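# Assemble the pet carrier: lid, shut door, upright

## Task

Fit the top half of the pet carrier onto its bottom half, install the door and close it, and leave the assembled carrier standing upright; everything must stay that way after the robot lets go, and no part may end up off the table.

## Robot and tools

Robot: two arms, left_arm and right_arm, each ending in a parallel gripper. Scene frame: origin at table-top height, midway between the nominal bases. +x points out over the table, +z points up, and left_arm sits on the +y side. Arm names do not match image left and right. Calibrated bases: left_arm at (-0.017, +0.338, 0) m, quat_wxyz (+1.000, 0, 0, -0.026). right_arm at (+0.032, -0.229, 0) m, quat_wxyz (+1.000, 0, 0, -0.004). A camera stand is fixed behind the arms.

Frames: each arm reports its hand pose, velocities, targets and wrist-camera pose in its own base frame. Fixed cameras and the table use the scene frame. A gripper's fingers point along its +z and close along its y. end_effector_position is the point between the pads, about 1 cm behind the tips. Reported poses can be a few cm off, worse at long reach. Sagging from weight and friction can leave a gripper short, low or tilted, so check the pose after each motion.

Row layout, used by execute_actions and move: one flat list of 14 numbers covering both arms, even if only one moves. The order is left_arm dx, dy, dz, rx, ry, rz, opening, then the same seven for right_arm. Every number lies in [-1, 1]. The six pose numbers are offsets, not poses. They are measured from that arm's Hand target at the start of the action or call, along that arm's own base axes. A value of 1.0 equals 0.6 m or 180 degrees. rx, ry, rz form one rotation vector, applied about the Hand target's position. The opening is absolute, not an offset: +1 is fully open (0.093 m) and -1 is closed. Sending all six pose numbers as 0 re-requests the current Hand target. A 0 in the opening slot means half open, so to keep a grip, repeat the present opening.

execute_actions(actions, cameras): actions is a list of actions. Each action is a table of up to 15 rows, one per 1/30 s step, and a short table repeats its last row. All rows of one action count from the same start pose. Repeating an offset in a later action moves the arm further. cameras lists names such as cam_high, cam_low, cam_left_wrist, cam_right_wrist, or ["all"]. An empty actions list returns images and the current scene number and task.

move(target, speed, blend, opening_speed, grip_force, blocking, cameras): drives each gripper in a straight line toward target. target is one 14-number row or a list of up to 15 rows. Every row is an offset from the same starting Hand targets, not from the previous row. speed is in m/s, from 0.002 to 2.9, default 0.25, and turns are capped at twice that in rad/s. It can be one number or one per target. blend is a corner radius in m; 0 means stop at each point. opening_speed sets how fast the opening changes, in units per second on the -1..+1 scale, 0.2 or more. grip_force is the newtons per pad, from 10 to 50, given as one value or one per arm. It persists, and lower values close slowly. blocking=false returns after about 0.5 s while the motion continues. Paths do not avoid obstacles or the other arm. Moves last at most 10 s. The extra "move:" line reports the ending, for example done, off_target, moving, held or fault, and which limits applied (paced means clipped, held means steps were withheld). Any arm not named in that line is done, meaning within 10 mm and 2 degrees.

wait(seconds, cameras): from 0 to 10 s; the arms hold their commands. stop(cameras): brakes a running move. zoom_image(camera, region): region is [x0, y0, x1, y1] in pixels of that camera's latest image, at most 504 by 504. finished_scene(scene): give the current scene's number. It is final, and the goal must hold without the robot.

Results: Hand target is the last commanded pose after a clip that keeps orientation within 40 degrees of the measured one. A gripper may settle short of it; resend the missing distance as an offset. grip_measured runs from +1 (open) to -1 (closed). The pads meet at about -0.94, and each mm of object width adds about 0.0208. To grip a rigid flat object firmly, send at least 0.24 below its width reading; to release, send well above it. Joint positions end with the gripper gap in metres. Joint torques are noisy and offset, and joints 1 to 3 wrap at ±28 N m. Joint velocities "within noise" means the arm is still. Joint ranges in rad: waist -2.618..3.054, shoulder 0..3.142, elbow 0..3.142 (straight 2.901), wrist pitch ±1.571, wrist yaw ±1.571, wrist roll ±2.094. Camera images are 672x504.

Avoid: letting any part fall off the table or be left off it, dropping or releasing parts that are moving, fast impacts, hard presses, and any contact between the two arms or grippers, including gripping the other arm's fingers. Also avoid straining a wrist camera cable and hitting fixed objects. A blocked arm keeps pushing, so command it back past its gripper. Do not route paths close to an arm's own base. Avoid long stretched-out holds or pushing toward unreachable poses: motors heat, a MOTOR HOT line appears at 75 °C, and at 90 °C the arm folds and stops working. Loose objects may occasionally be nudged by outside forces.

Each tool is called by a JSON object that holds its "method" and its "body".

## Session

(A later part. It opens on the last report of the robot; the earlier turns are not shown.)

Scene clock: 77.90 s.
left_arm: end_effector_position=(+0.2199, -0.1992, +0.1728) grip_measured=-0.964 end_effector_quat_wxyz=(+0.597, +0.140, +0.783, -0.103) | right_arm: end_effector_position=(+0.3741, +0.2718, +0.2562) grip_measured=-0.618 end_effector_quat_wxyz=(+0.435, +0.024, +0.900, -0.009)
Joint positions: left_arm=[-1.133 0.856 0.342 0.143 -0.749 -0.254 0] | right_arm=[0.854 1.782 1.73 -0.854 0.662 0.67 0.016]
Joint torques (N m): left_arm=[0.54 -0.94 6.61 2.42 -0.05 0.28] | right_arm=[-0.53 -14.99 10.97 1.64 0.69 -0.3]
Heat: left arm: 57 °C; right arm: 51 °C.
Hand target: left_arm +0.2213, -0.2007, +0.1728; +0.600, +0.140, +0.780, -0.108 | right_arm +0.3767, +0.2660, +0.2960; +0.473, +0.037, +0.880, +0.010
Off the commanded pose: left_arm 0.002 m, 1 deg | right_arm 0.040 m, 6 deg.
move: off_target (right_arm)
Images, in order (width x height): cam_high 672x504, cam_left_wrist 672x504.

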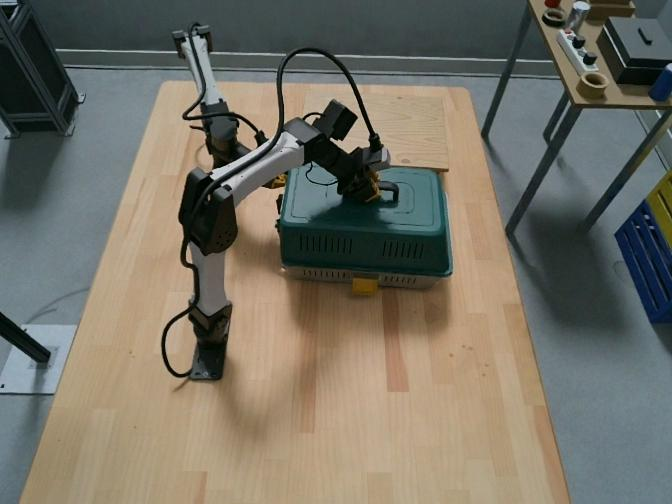

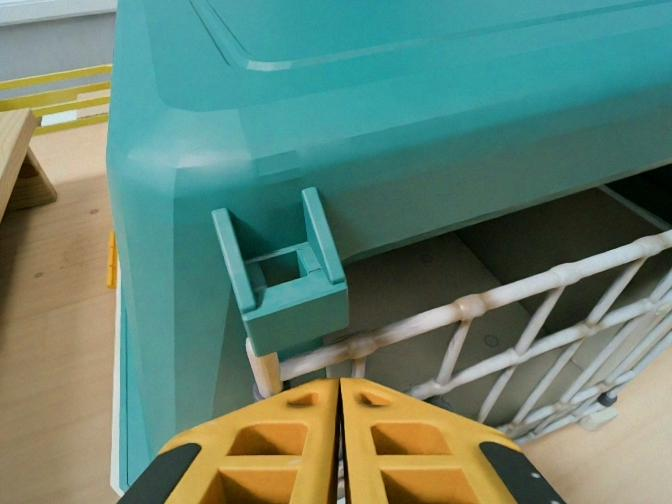

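{"method": "move", "body": {"target": [[0,0,0,0,0,0,-0.97,0.004,0.017,0.0,0.0,0.0,0,-1]], "speed": 0.05, "cameras": ["cam_left_wrist","cam_high"]}}

{"method": "zoom_image", "body": {"camera": "cam_high", "region": [260, 180, 320, 280]}}

{"method": "zoom_image", "body": {"camera": "cam_left_wrist", "region": [180, 140, 380, 420]}}

Scene clock: 82.67 s.
left_arm: end_effector_position=(+0.2199, -0.1992, +0.1728) grip_measured=-0.964 end_effector_quat_wxyz=(+0.597, +0.140, +0.783, -0.103) | right_arm: end_effector_position=(+0.3725, +0.2713, +0.2623) grip_measured=-0.618 end_effector_quat_wxyz=(+0.436, +0.023, +0.899, -0.011)
Joint positions: left_arm=[-1.133 0.856 0.342 0.143 -0.749 -0.254 0] | right_arm=[0.857 1.782 1.754 -0.88 0.667 0.67 0.016]
Joint torques (N m): left_arm=[0.69 -0.83 6.61 2.44 -0.06 0.23] | right_arm=[0.44 -11.26 13.15 1.73 0.73 -0.18]
Heat: left arm: 58 °C; right arm: 52 °C.
Hand target: left_arm +0.2213, -0.2007, +0.1728; +0.600, +0.140, +0.780, -0.108 | right_arm +0.3790, +0.2761, +0.2959; +0.473, +0.037, +0.880, +0.009
Off the commanded pose: left_arm 0.002 m, 1 deg | right_arm 0.035 m, 6 deg.
move: off_target (right_arm)
Images, in order (width x height): cam_high 672x504, cam_left_wrist 672x504.

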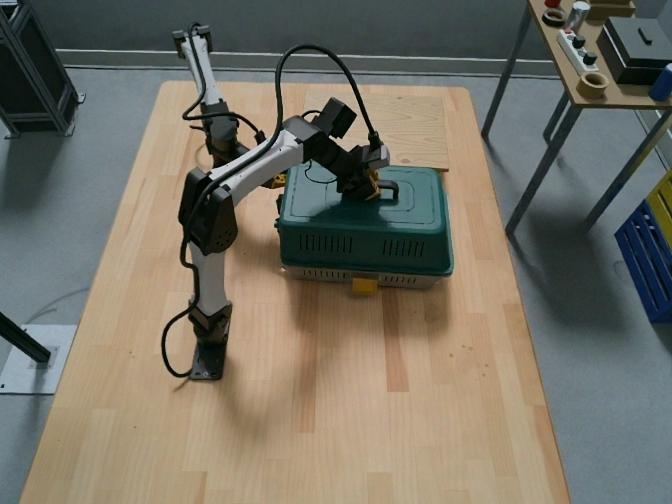

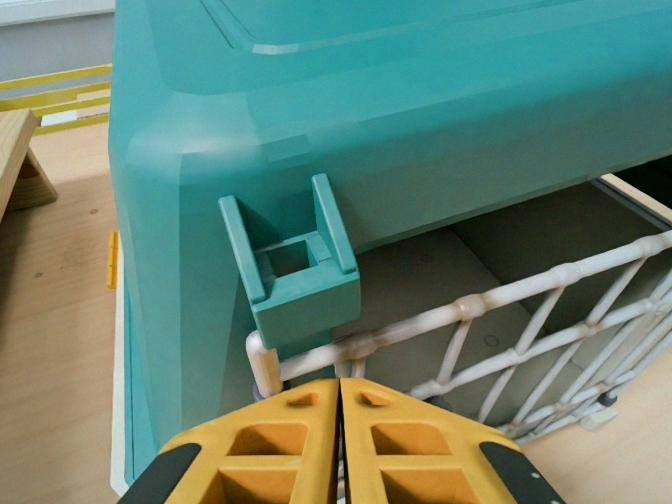

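Scaled by 5.040 from the camera's 672x504 image, which has a finer 960x720 frame.

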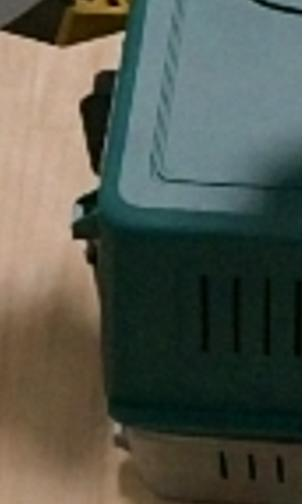

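Scaled by 1.800 from the camera's 672x504 image, which has a finer 960x720 frame.

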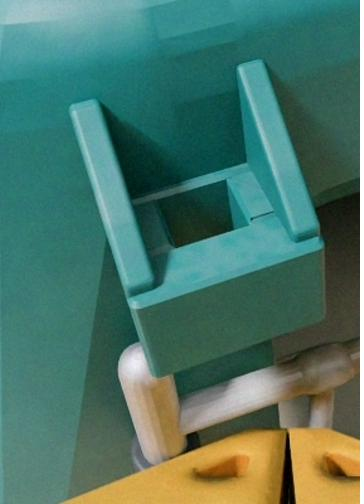

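{"method": "move", "body": {"target": [[0,0,0,0,0,0,-0.97,0.012,0.016,0.0,0.0,0.0,0,-1]], "speed": 0.05, "cameras": ["cam_left_wrist","cam_high"]}}

{"method": "zoom_image", "body": {"camera": "cam_high", "region": [260, 180, 320, 280]}}

{"method": "zoom_image", "body": {"camera": "cam_left_wrist", "region": [180, 140, 380, 420]}}

Scene clock: 87.33 s.
left_arm: end_effector_position=(+0.2199, -0.1992, +0.1728) grip_measured=-0.964 end_effector_quat_wxyz=(+0.597, +0.140, +0.783, -0.103) | right_arm: end_effector_position=(+0.3779, +0.2801, +0.2626) grip_measured=-0.618 end_effector_quat_wxyz=(+0.435, +0.020, +0.900, -0.012)
Joint positions: left_arm=[-1.133 0.856 0.342 0.143 -0.749 -0.254 0] | right_arm=[0.861 1.827 1.815 -0.902 0.667 0.67 0.016]
Joint torques (N m): left_arm=[0.65 -0.84 6.63 2.42 -0.05 0.3] | right_arm=[0.25 -11.29 13.16 1.79 0.74 -0.15]
Heat: left arm: 58 °C; right arm: 52 °C.
Hand target: left_arm +0.2213, -0.2007, +0.1728; +0.600, +0.140, +0.780, -0.108 | right_arm +0.3863, +0.2857, +0.2959; +0.473, +0.037, +0.880, +0.009
Off the commanded pose: left_arm 0.002 m, 1 deg | right_arm 0.035 m, 6 deg.
move: off_target (right_arm)
Images, in order (width x height): cam_high 672x504, cam_left_wrist 672x504.

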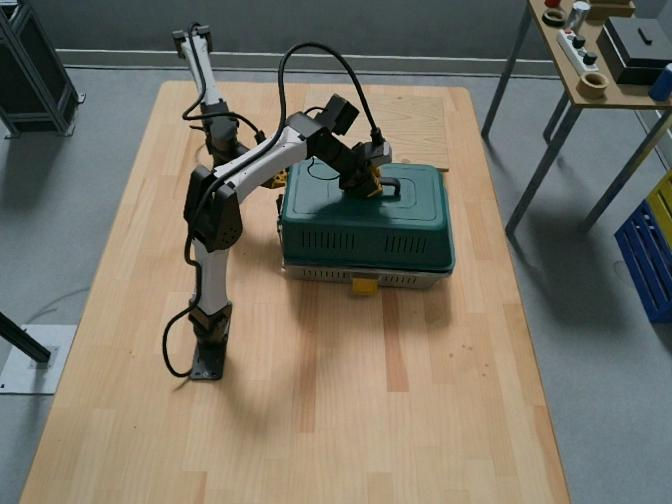

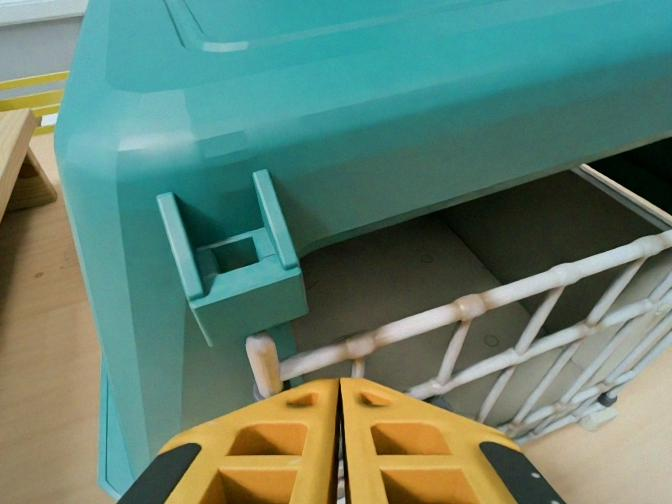

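Scaled by 5.040 from the camera's 672x504 image, which has a finer 960x720 frame.

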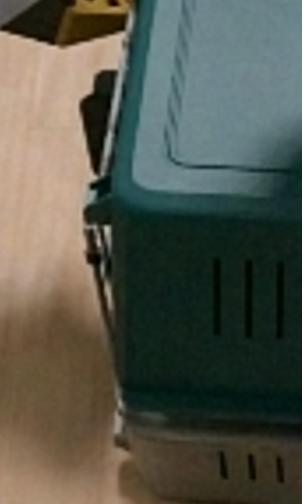

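Scaled by 1.800 from the camera's 672x504 image, which has a finer 960x720 frame.

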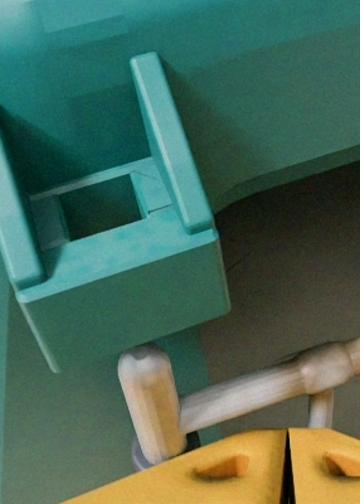

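{"method": "move", "body": {"target": [[0,0,0,0,0,0,-0.97,-0.013,0.0,-0.022,0.0,0.0,0,-1]], "speed": 0.05, "cameras": ["cam_left_wrist","cam_high","cam_low"]}}

{"method": "zoom_image", "body": {"camera": "cam_high", "region": [260, 180, 320, 280]}}

{"method": "zoom_image", "body": {"camera": "cam_left_wrist", "region": [180, 140, 380, 420]}}

{"method": "zoom_image", "body": {"camera": "cam_low", "region": [200, 60, 560, 310]}}

Scene clock: 93.10 s.
left_arm: end_effector_position=(+0.2199, -0.1992, +0.1728) grip_measured=-0.964 end_effector_quat_wxyz=(+0.597, +0.140, +0.783, -0.103) | right_arm: end_effector_position=(+0.3761, +0.2859, +0.2595) grip_measured=-0.618 end_effector_quat_wxyz=(+0.440, +0.018, +0.898, -0.009)
Joint positions: left_arm=[-1.133 0.856 0.342 0.143 -0.749 -0.254 0] | right_arm=[0.875 1.827 1.795 -0.873 0.677 0.674 0.016]
Joint torques (N m): left_arm=[0.62 -0.92 6.61 2.4 -0.1 0.28] | right_arm=[0.35 -13.7 7.49 1.92 0.75 -0.04]
Heat: left arm: 58 °C; right arm: 54 °C.
Hand target: left_arm +0.2213, -0.2007, +0.1728; +0.600, +0.140, +0.780, -0.108 | right_arm +0.3786, +0.2857, +0.2827; +0.473, +0.037, +0.880, +0.009
Off the commanded pose: left_arm 0.002 m, 1 deg | right_arm 0.023 m, 5 deg.
move: off_target (right_arm)
Images, in order (width x height): cam_high 672x504, cam_low 672x504, cam_left_wrist 672x504.

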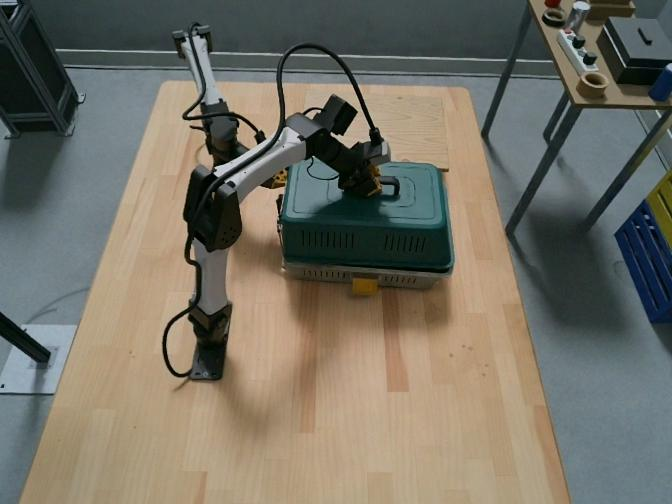

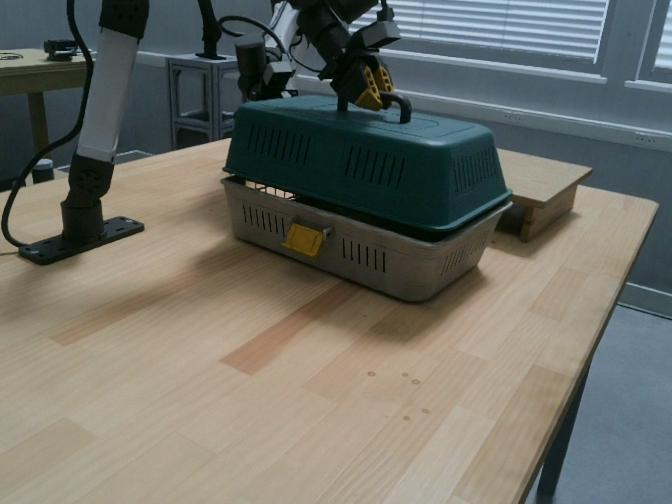

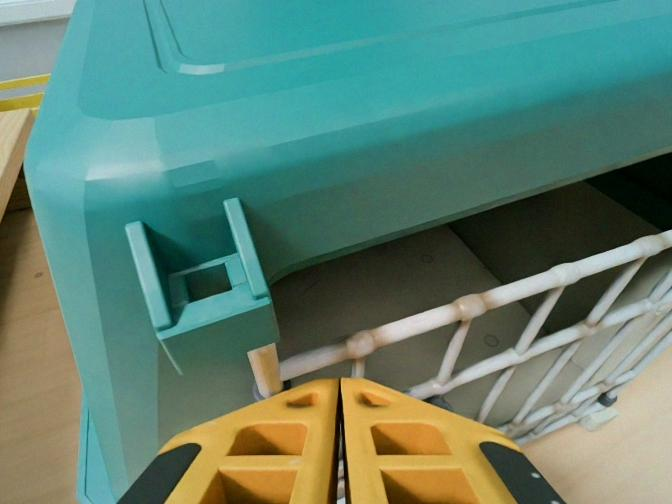

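Scaled by 5.040 from the camera's 672x504 image, which has a finer 960x720 frame.

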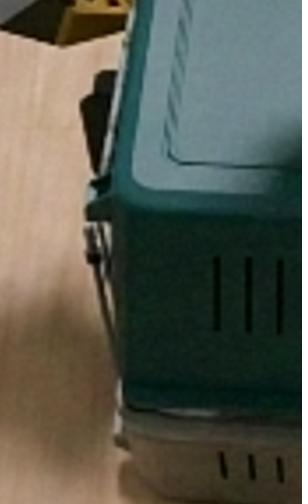

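Scaled by 1.800 from the camera's 672x504 image, which has a finer 960x720 frame.

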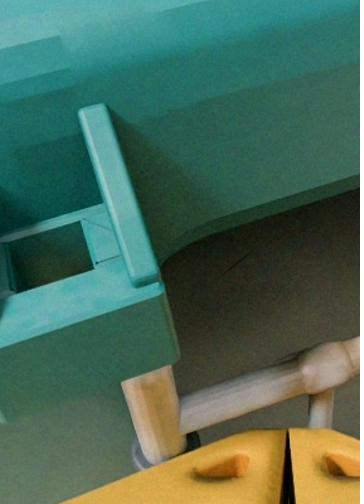

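Scaled by 1.400 from the camera's 672x504 image, which has a finer 960x720 frame.

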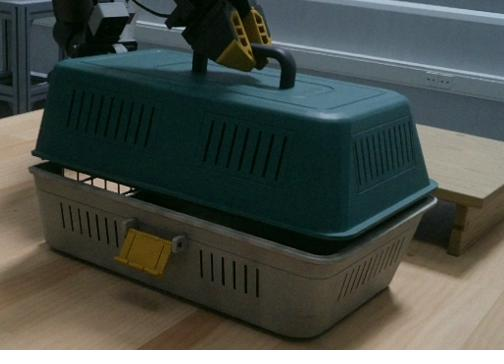

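{"method": "move", "body": {"target": [[0,0,0,0,0,0,-0.97,-0.002,-0.014,0.02,0.0,0.0,0,-1],[0,0,0,0,0,0,-0.97,-0.002,-0.012,0.008,0.0,0.0,0,-1]], "speed": 0.05, "cameras": ["cam_left_wrist","cam_high"]}}

{"method": "zoom_image", "body": {"camera": "cam_high", "region": [260, 180, 320, 280]}}

{"method": "zoom_image", "body": {"camera": "cam_left_wrist", "region": [180, 140, 380, 420]}}

Scene clock: 97.27 s.
left_arm: end_effector_position=(+0.2199, -0.1992, +0.1728) grip_measured=-0.964 end_effector_quat_wxyz=(+0.597, +0.140, +0.783, -0.103) | right_arm: end_effector_position=(+0.3748, +0.2845, +0.2593) grip_measured=-0.618 end_effector_quat_wxyz=(+0.440, +0.019, +0.898, -0.008)
Joint positions: left_arm=[-1.133 0.856 0.342 0.143 -0.749 -0.254 0] | right_arm=[0.875 1.818 1.783 -0.869 0.676 0.675 0.016]
Joint torques (N m): left_arm=[0.69 -0.88 6.74 2.43 -0.09 0.27] | right_arm=[-0.53 -15.04 7.61 1.85 0.7 -0.13]
Heat: left arm: 58 °C; right arm: 53 °C.
Hand target: left_arm +0.2213, -0.2007, +0.1728; +0.600, +0.140, +0.780, -0.108 | right_arm +0.3773, +0.2785, +0.2877; +0.473, +0.037, +0.880, +0.010
Off the commanded pose: left_arm 0.002 m, 1 deg | right_arm 0.029 m, 5 deg.
move: off_target (right_arm)
Images, in order (width x height): cam_high 672x504, cam_left_wrist 672x504.

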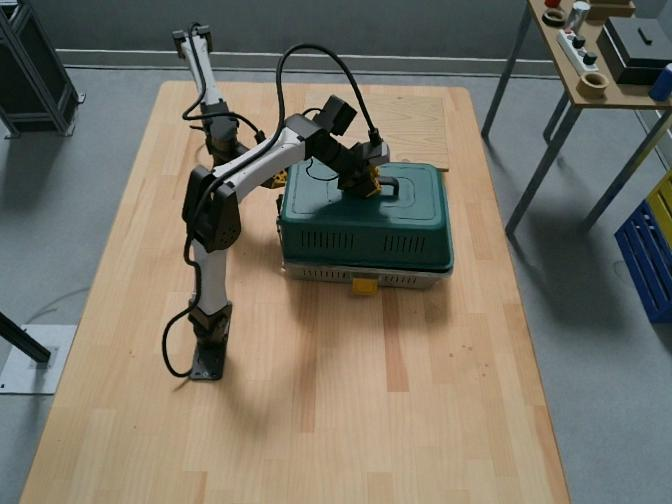

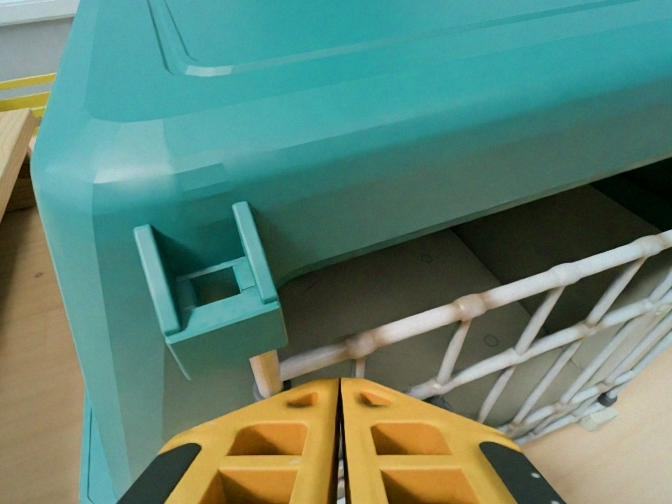

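Scaled by 5.040 from the camera's 672x504 image, which has a finer 960x720 frame.

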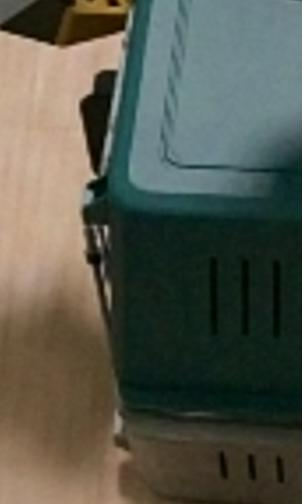

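Scaled by 1.800 from the camera's 672x504 image, which has a finer 960x720 frame.

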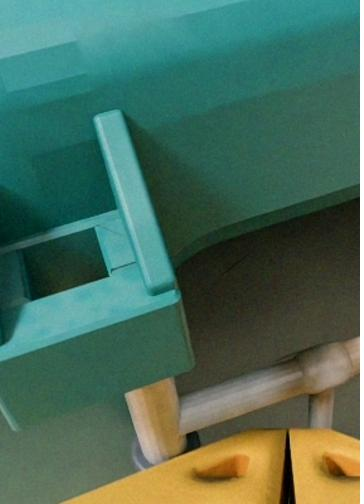

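{"method": "move", "body": {"target": [[0,0,0,0,0,0,-0.97,0.003,-0.009,0.022,0.0,0.0,0,-1],[0,0,0,0,0,0,-0.97,0.003,-0.009,-0.004,0.0,0.0,0,-1]], "speed": 0.05, "cameras": ["cam_left_wrist","cam_high"]}}

{"method": "zoom_image", "body": {"camera": "cam_high", "region": [260, 180, 320, 280]}}

{"method": "zoom_image", "body": {"camera": "cam_left_wrist", "region": [180, 140, 380, 420]}}

Scene clock: 102.03 s.
left_arm: end_effector_position=(+0.2199, -0.1992, +0.1728) grip_measured=-0.964 end_effector_quat_wxyz=(+0.597, +0.140, +0.783, -0.103) | right_arm: end_effector_position=(+0.3750, +0.2792, +0.2583) grip_measured=-0.618 end_effector_quat_wxyz=(+0.440, +0.022, +0.898, -0.006)
Joint positions: left_arm=[-1.133 0.856 0.342 0.143 -0.749 -0.254 0] | right_arm=[0.866 1.799 1.753 -0.851 0.67 0.671 0.016]
Joint torques (N m): left_arm=[0.65 -1.01 6.65 2.39 -0.1 0.24] | right_arm=[-0.85 -14.54 7.6 1.9 0.68 -0.23]
Heat: left arm: 58 °C; right arm: 53 °C.
Hand target: left_arm +0.2213, -0.2007, +0.1728; +0.600, +0.140, +0.780, -0.108 | right_arm +0.3792, +0.2730, +0.2851; +0.473, +0.037, +0.880, +0.009
Off the commanded pose: left_arm 0.002 m, 1 deg | right_arm 0.028 m, 5 deg.
move: off_target (right_arm)
Images, in order (width x height): cam_high 672x504, cam_left_wrist 672x504.

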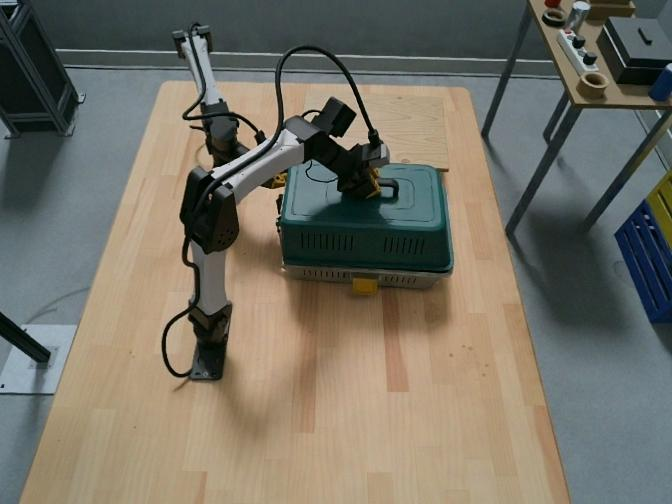

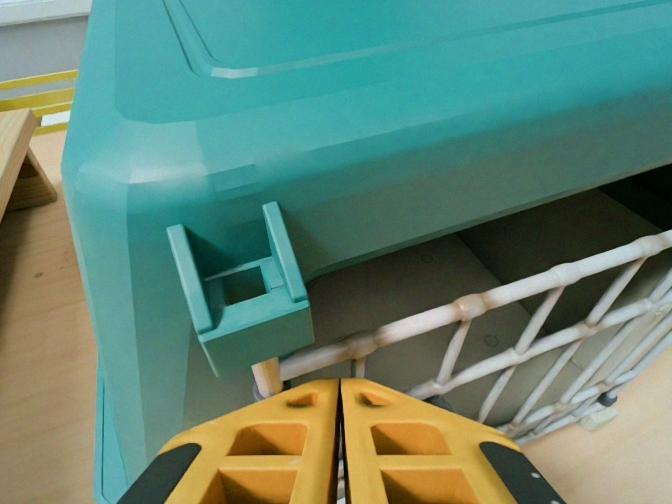

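Scaled by 5.040 from the camera's 672x504 image, which has a finer 960x720 frame.

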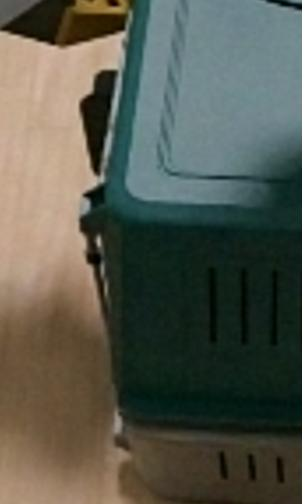

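Scaled by 1.800 from the camera's 672x504 image, which has a finer 960x720 frame.

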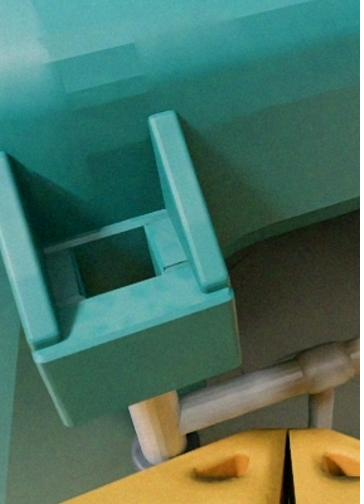

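{"method": "move", "body": {"target": [[0,0,0,0,0,0,-0.97,0.0,-0.004,0.022,0.0,0.0,0,-1],[0,0,0,0,0,0,-0.97,0.0,-0.003,-0.012,0.0,0.0,0,-1]], "speed": 0.05, "cameras": ["cam_left_wrist","cam_high","cam_low"]}}

{"method": "zoom_image", "body": {"camera": "cam_high", "region": [260, 180, 320, 280]}}

{"method": "zoom_image", "body": {"camera": "cam_left_wrist", "region": [180, 140, 380, 420]}}

{"method": "zoom_image", "body": {"camera": "cam_low", "region": [200, 60, 560, 310]}}

Scene clock: 109.33 s.
left_arm: end_effector_position=(+0.2199, -0.1992, +0.1728) grip_measured=-0.964 end_effector_quat_wxyz=(+0.597, +0.140, +0.783, -0.103) | right_arm: end_effector_position=(+0.3745, +0.2769, +0.2560) grip_measured=-0.618 end_effector_quat_wxyz=(+0.443, +0.025, +0.896, -0.001)
Joint positions: left_arm=[-1.133 0.856 0.342 0.143 -0.749 -0.254 0] | right_arm=[0.862 1.779 1.713 -0.818 0.666 0.671 0.016]
Joint torques (N m): left_arm=[0.49 -0.85 6.61 2.42 -0.07 0.24] | right_arm=[-0.81 -13.52 7.32 1.92 0.69 -0.26]
Heat: left arm: 58 °C; right arm: 53 °C.
Hand target: left_arm +0.2213, -0.2007, +0.1728; +0.600, +0.140, +0.780, -0.108 | right_arm +0.3791, +0.2713, +0.2779; +0.473, +0.037, +0.880, +0.009
Off the commanded pose: left_arm 0.002 m, 1 deg | right_arm 0.023 m, 4 deg.
move: off_target (right_arm)
Images, in order (width x height): cam_high 672x504, cam_low 672x504, cam_left_wrist 672x504.

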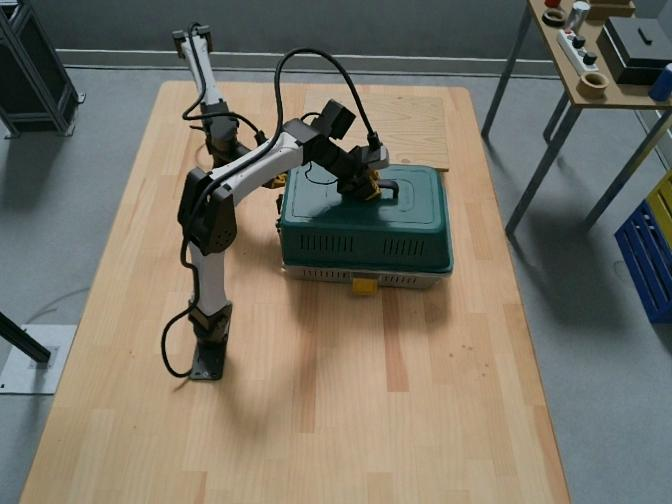

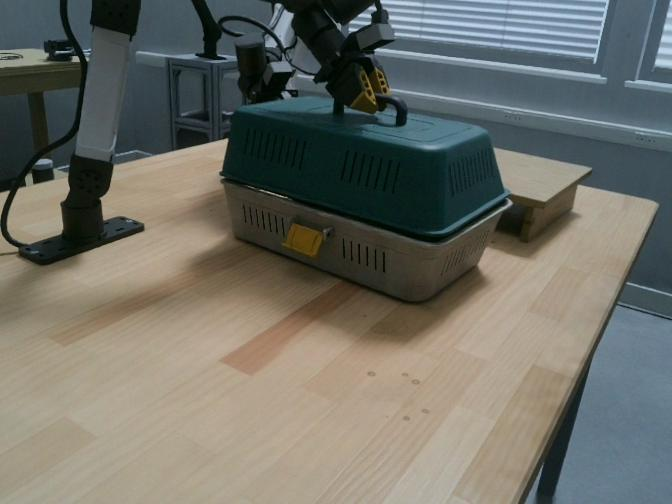

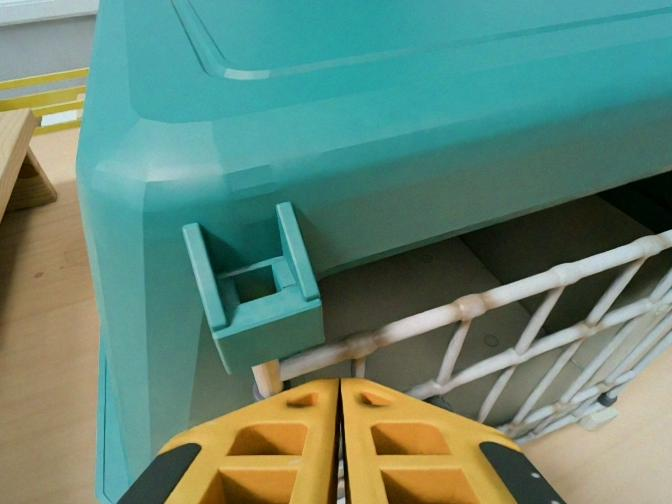

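Scaled by 5.040 from the camera's 672x504 image, which has a finer 960x720 frame.

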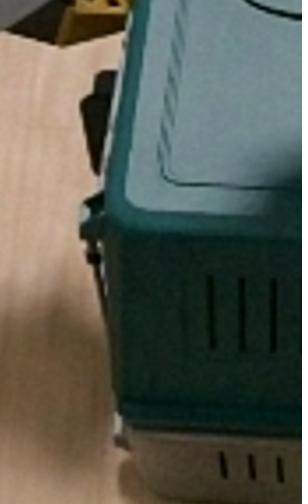

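Scaled by 1.800 from the camera's 672x504 image, which has a finer 960x720 frame.

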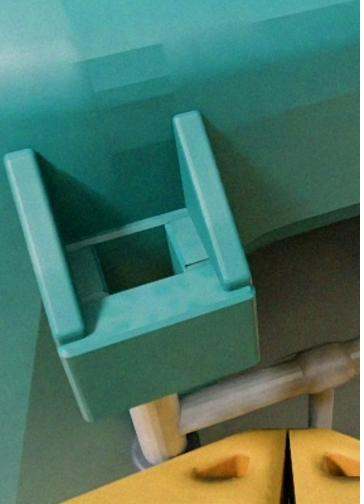

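Scaled by 1.400 from the camera's 672x504 image, which has a finer 960x720 frame.

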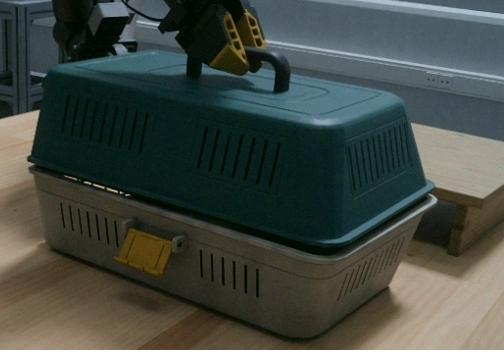

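{"method": "move", "body": {"target": [[0,0,0,0,0,0,-0.97,0.0,0.003,-0.02,0.0,0.01,0,-1]], "speed": 0.05, "cameras": ["cam_left_wrist","cam_high","cam_low"]}}

{"method": "zoom_image", "body": {"camera": "cam_high", "region": [260, 180, 320, 280]}}

{"method": "zoom_image", "body": {"camera": "cam_left_wrist", "region": [180, 140, 380, 420]}}

{"method": "zoom_image", "body": {"camera": "cam_low", "region": [200, 60, 560, 310]}}

Scene clock: 112.93 s.
left_arm: end_effector_position=(+0.2199, -0.1992, +0.1728) grip_measured=-0.964 end_effector_quat_wxyz=(+0.597, +0.140, +0.783, -0.103) | right_arm: end_effector_position=(+0.3757, +0.2764, +0.2549) grip_measured=-0.618 end_effector_quat_wxyz=(+0.441, +0.026, +0.897, +0.001)
Joint positions: left_arm=[-1.133 0.856 0.342 0.143 -0.749 -0.254 0] | right_arm=[0.857 1.779 1.71 -0.813 0.659 0.671 0.016]
Joint torques (N m): left_arm=[0.64 -0.9 6.68 2.39 -0.08 0.24] | right_arm=[-0.7 -11.96 6.99 1.81 0.53 -0.1]
Heat: left arm: 58 °C; right arm: 53 °C.
Hand target: left_arm +0.2213, -0.2007, +0.1728; +0.600, +0.140, +0.780, -0.107 | right_arm +0.3792, +0.2731, +0.2659; +0.459, +0.037, +0.887, +0.009
Off the commanded pose: left_arm 0.002 m, 1 deg | right_arm 0.012 m, 3 deg.
move: off_target (right_arm)
Images, in order (width x height): cam_high 672x504, cam_low 672x504, cam_left_wrist 672x504.

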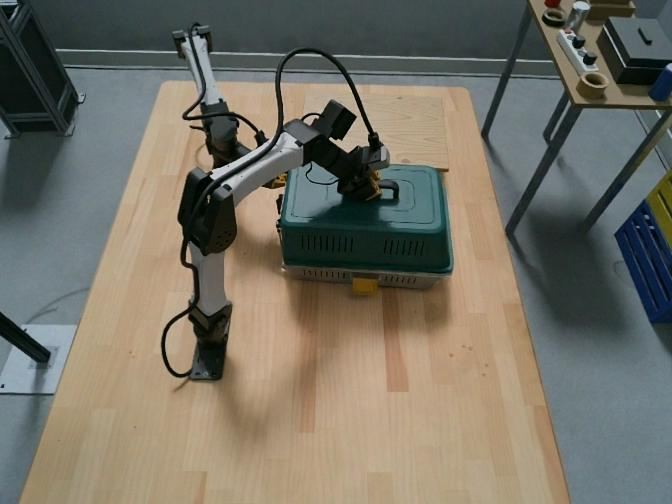

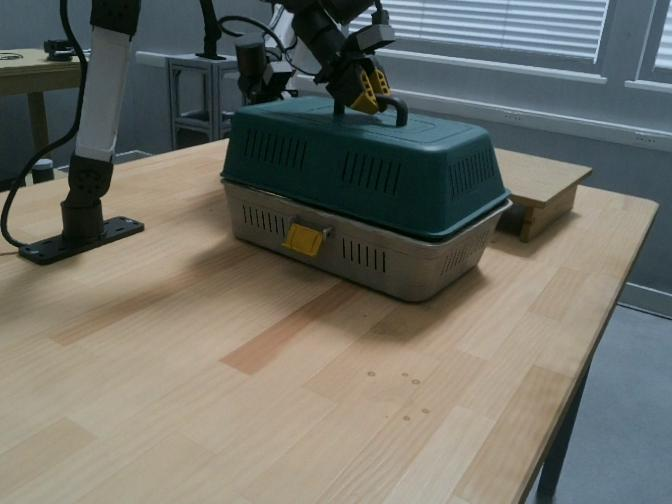

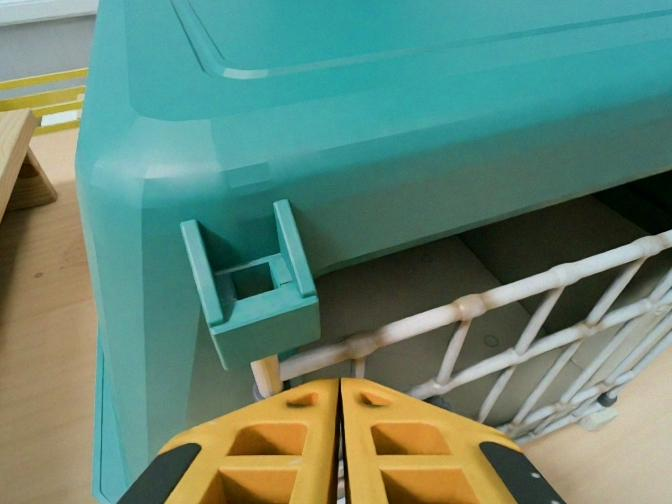

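Scaled by 5.040 from the camera's 672x504 image, which has a finer 960x720 frame.

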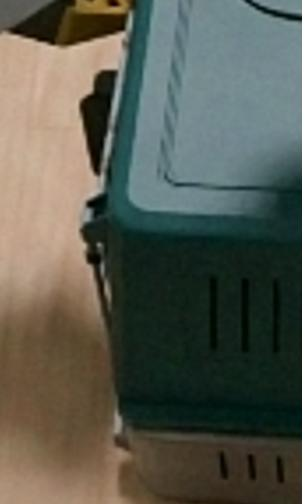

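Scaled by 1.800 from the camera's 672x504 image, which has a finer 960x720 frame.

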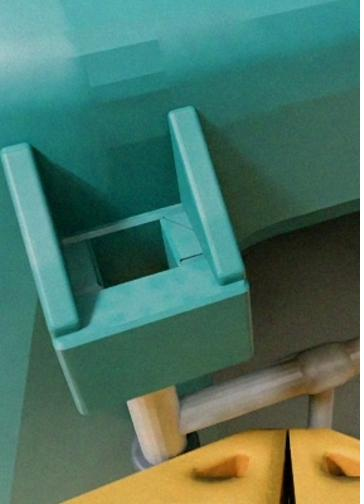

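Scaled by 1.400 from the camera's 672x504 image, which has a finer 960x720 frame.

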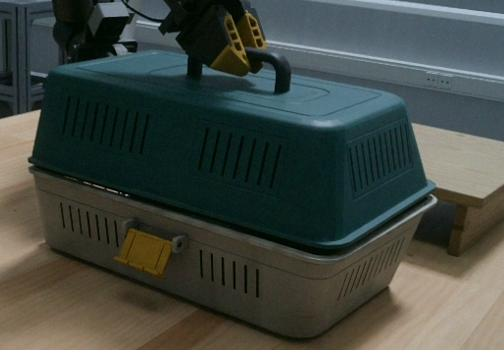

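{"method": "move", "body": {"target": [[-0.1,0.0,0.0,0,0,0,-0.97,0,0,0,0,0,0,-1],[-0.1,-0.025,0.0,0.057,0.114,0,-0.97,0,0,0,0,0,0,-1],[-0.01,-0.022,-0.025,0.057,0.114,0,-0.97,0,0,0,0,0,0,-1]], "speed": 0.1, "blend": [0.02,0.02,0], "cameras": ["cam_left_wrist","cam_high"]}}

{"method": "zoom_image", "body": {"camera": "cam_high", "region": [260, 180, 320, 280]}}

Scene clock: 122.47 s.
left_arm: end_effector_position=(+0.2129, -0.2109, +0.1593) grip_measured=-0.964 end_effector_quat_wxyz=(+0.434, +0.170, +0.883, -0.057) | right_arm: end_effector_position=(+0.3757, +0.2764, +0.2549) grip_measured=-0.618 end_effector_quat_wxyz=(+0.441, +0.026, +0.897, +0.001)
Joint positions: left_arm=[-1.095 1.052 0.712 -0.49 -0.583 -0.483 0] | right_arm=[0.857 1.779 1.71 -0.813 0.659 0.671 0.016]
Joint torques (N m): left_arm=[0.65 -2.24 6.58 2.01 -0.23 0.29] | right_arm=[-0.66 -11.93 7.01 1.82 0.54 -0.11]
Heat: left arm: 58 °C; right arm: 52 °C.
Hand target: left_arm +0.2153, -0.2139, +0.1579; +0.437, +0.172, +0.881, -0.061 | right_arm +0.3791, +0.2731, +0.2659; +0.459, +0.037, +0.887, +0.009
Off the commanded pose: left_arm 0.004 m, 1 deg | right_arm 0.012 m, 3 deg.
move: off_target (right_arm)
Images, in order (width x height): cam_high 672x504, cam_left_wrist 672x504.

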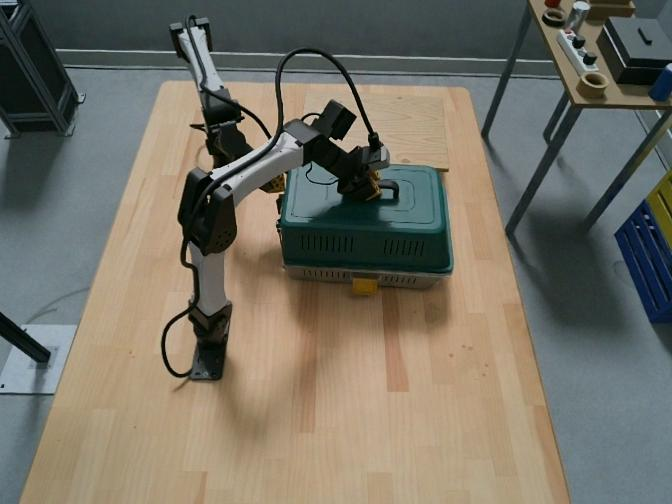

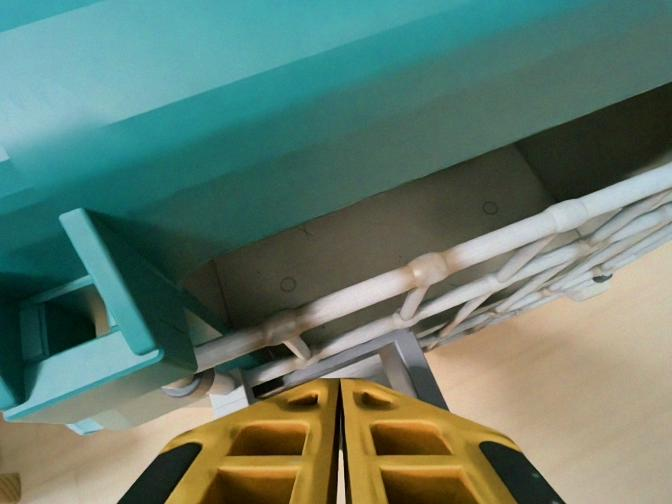

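Scaled by 5.040 from the camera's 672x504 image, which has a finer 960x720 frame.

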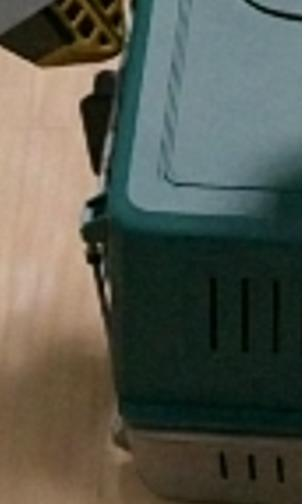

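{"method": "move", "body": {"target": [[0.006,-0.002,-0.045,0,0,0,-0.97,0,0,0,0,0,0,-1]], "speed": 0.06, "cameras": ["cam_left_wrist"]}}

Scene clock: 126.43 s.
left_arm: end_effector_position=(+0.2189, -0.2146, +0.1427) grip_measured=-0.964 end_effector_quat_wxyz=(+0.447, +0.162, +0.877, -0.066) | right_arm: end_effector_position=(+0.3762, +0.2770, +0.2552) grip_measured=-0.618 end_effector_quat_wxyz=(+0.442, +0.027, +0.897, +0.004)
Joint positions: left_arm=[-1.083 1.073 0.631 -0.346 -0.584 -0.471 0] | right_arm=[0.856 1.779 1.71 -0.809 0.656 0.671 0.016]
Joint torques (N m): left_arm=[0.77 -1.25 5.64 1.97 -0.1 0.26] | right_arm=[-0.58 -11.99 6.99 1.78 0.56 -0.11]
Heat: left arm: 58 °C; right arm: 51 °C.
Hand target: left_arm +0.2189, -0.2150, +0.1307; +0.437, +0.172, +0.881, -0.061 | right_arm +0.3791, +0.2732, +0.2659; +0.459, +0.037, +0.888, +0.009
Off the commanded pose: left_arm 0.012 m, 2 deg | right_arm 0.012 m, 3 deg.
move: off_target (left_arm, right_arm)
Images, in order (width x height): cam_left_wrist 672x504.

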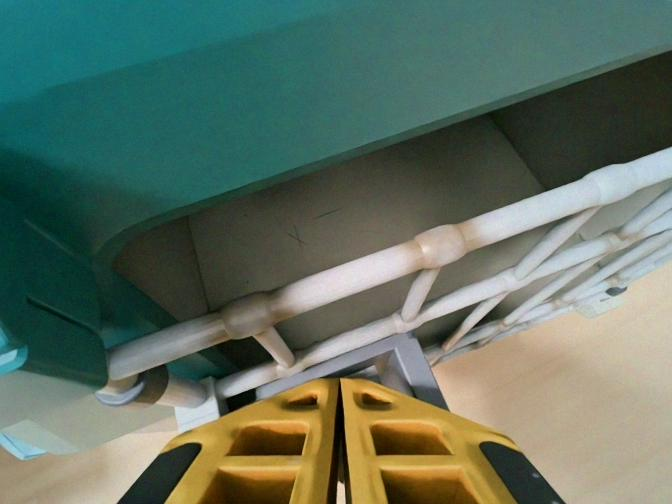

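{"method": "move", "body": {"target": [[-0.02,0.0,0.015,0,0,0,-0.97,0,0,0,0,0,0,-1]], "speed": 0.06, "cameras": ["cam_left_wrist"]}}

Scene clock: 129.47 s.
left_arm: end_effector_position=(+0.2146, -0.2177, +0.1450) grip_measured=-0.964 end_effector_quat_wxyz=(+0.455, +0.162, +0.873, -0.065) | right_arm: end_effector_position=(+0.3768, +0.2737, +0.2513) grip_measured=-0.618 end_effector_quat_wxyz=(+0.438, +0.028, +0.898, -0.001)
Joint positions: left_arm=[-1.118 1.073 0.631 -0.348 -0.62 -0.489 0] | right_arm=[0.851 1.779 1.701 -0.811 0.656 0.673 0.016]
Joint torques (N m): left_arm=[-0.7 -3.78 7.61 1.16 -0.09 -0.01] | right_arm=[-0.12 -12.04 7.87 1.79 0.56 -0.12]
Heat: left arm: 58 °C; right arm: 51 °C.
Hand target: left_arm +0.2069, -0.2150, +0.1397; +0.437, +0.172, +0.881, -0.061 | right_arm +0.3792, +0.2731, +0.2659; +0.459, +0.037, +0.888, +0.009
Off the commanded pose: left_arm 0.010 m, 3 deg | right_arm 0.015 m, 3 deg.
move: off_target (left_arm, right_arm)
Images, in order (width x height): cam_left_wrist 672x504.

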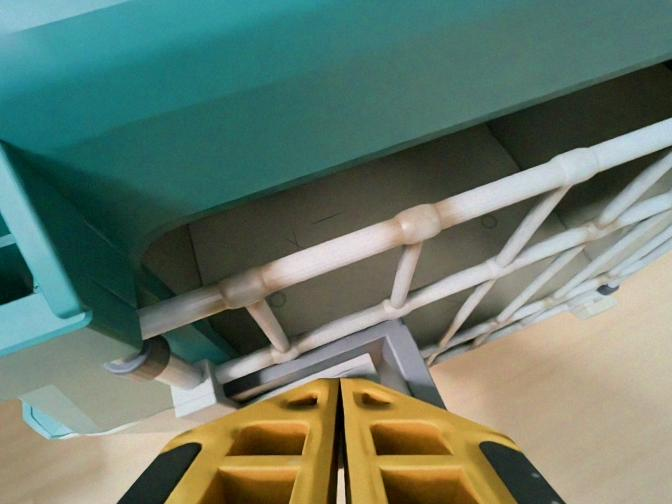

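{"method": "move", "body": {"target": [[-0.004,0.0,-0.035,0,0,0,-0.97,0,0,0,0,0,0,-1]], "speed": 0.06, "cameras": ["cam_left_wrist"]}}

Scene clock: 131.77 s.
left_arm: end_effector_position=(+0.2138, -0.2180, +0.1393) grip_measured=-0.964 end_effector_quat_wxyz=(+0.464, +0.156, +0.869, -0.069) | right_arm: end_effector_position=(+0.3766, +0.2735, +0.2510) grip_measured=-0.618 end_effector_quat_wxyz=(+0.438, +0.028, +0.899, -0.002)
Joint positions: left_arm=[-1.131 1.073 0.592 -0.294 -0.641 -0.5 0] | right_arm=[0.851 1.779 1.701 -0.813 0.656 0.673 0.016]
Joint torques (N m): left_arm=[-0.53 -1.87 4.79 1.48 0.02 -0.07] | right_arm=[-0.08 -12.01 7.83 1.8 0.57 -0.12]
Heat: left arm: 58 °C; right arm: 51 °C.
Hand target: left_arm +0.2046, -0.2151, +0.1188; +0.437, +0.172, +0.881, -0.061 | right_arm +0.3792, +0.2731, +0.2659; +0.459, +0.037, +0.888, +0.009
Off the commanded pose: left_arm 0.023 m, 4 deg | right_arm 0.015 m, 3 deg.
move: off_target (left_arm, right_arm)
Images, in order (width x height): cam_left_wrist 672x504.

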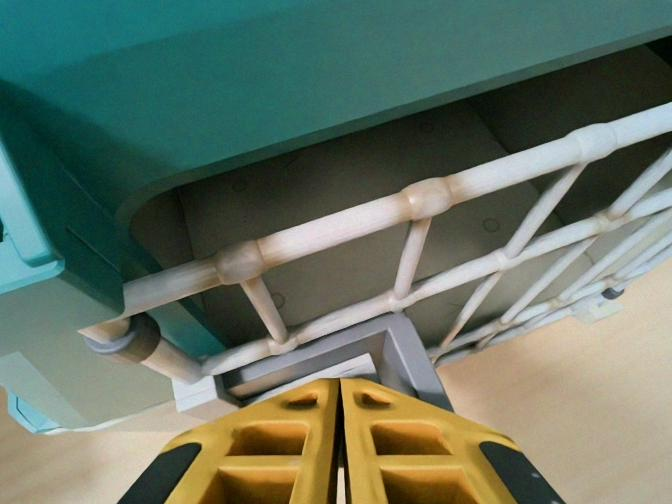

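{"method": "move", "body": {"target": [[-0.004,0.0,-0.045,0,0,0,-0.97,0,0,-0.012,0,0,0,-1]], "speed": 0.06, "cameras": ["cam_left_wrist","cam_low"]}}

{"method": "zoom_image", "body": {"camera": "cam_low", "region": [200, 60, 560, 310]}}

Scene clock: 135.00 s.
left_arm: end_effector_position=(+0.2159, -0.2183, +0.1316) grip_measured=-0.964 end_effector_quat_wxyz=(+0.490, +0.135, +0.858, -0.078) | right_arm: end_effector_position=(+0.3781, +0.2738, +0.2458) grip_measured=-0.618 end_effector_quat_wxyz=(+0.441, +0.030, +0.897, -0.003)
Joint positions: left_arm=[-1.148 1.079 0.515 -0.156 -0.691 -0.511 0] | right_arm=[0.85 1.779 1.676 -0.784 0.662 0.673 0.016]
Joint torques (N m): left_arm=[-0.2 0.42 3.78 1.25 0.38 -0.05] | right_arm=[-0.12 -12.48 7.01 1.81 0.52 -0.12]
Heat: left arm: 58 °C; right arm: 51 °C.
Hand target: left_arm +0.2021, -0.2151, +0.0918; +0.437, +0.172, +0.881, -0.061 | right_arm +0.3792, +0.2732, +0.2588; +0.459, +0.037, +0.887, +0.009
Off the commanded pose: left_arm 0.042 m, 8 deg | right_arm 0.013 m, 3 deg.
move: off_target (left_arm, right_arm)
Images, in order (width x height): cam_low 672x504, cam_left_wrist 672x504.

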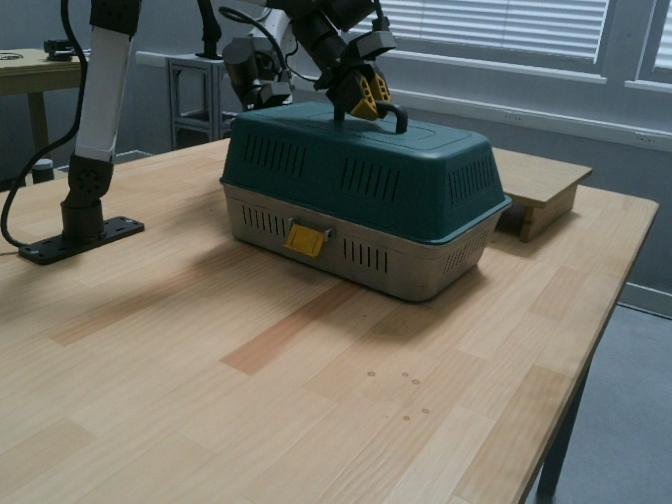

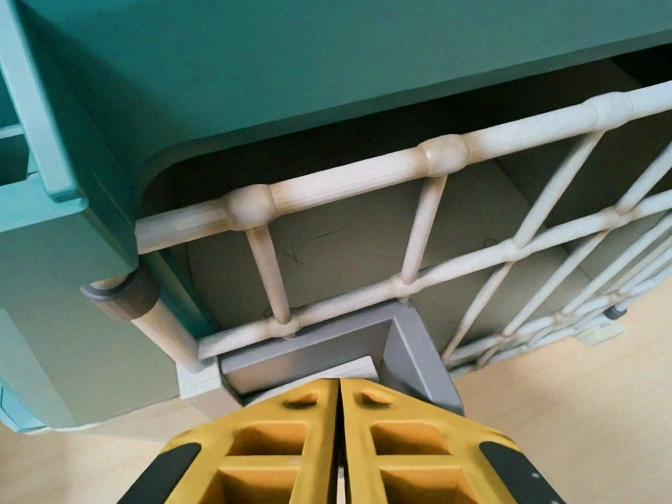

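Scaled by 1.400 from the camera's 672x504 image, which has a finer 960x720 frame.

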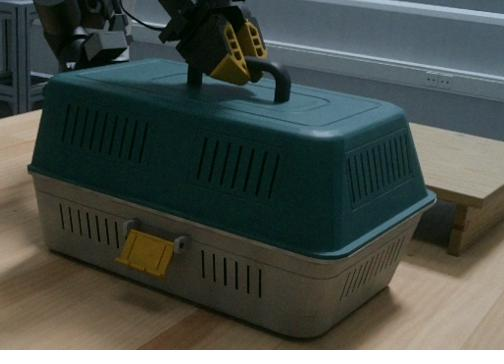

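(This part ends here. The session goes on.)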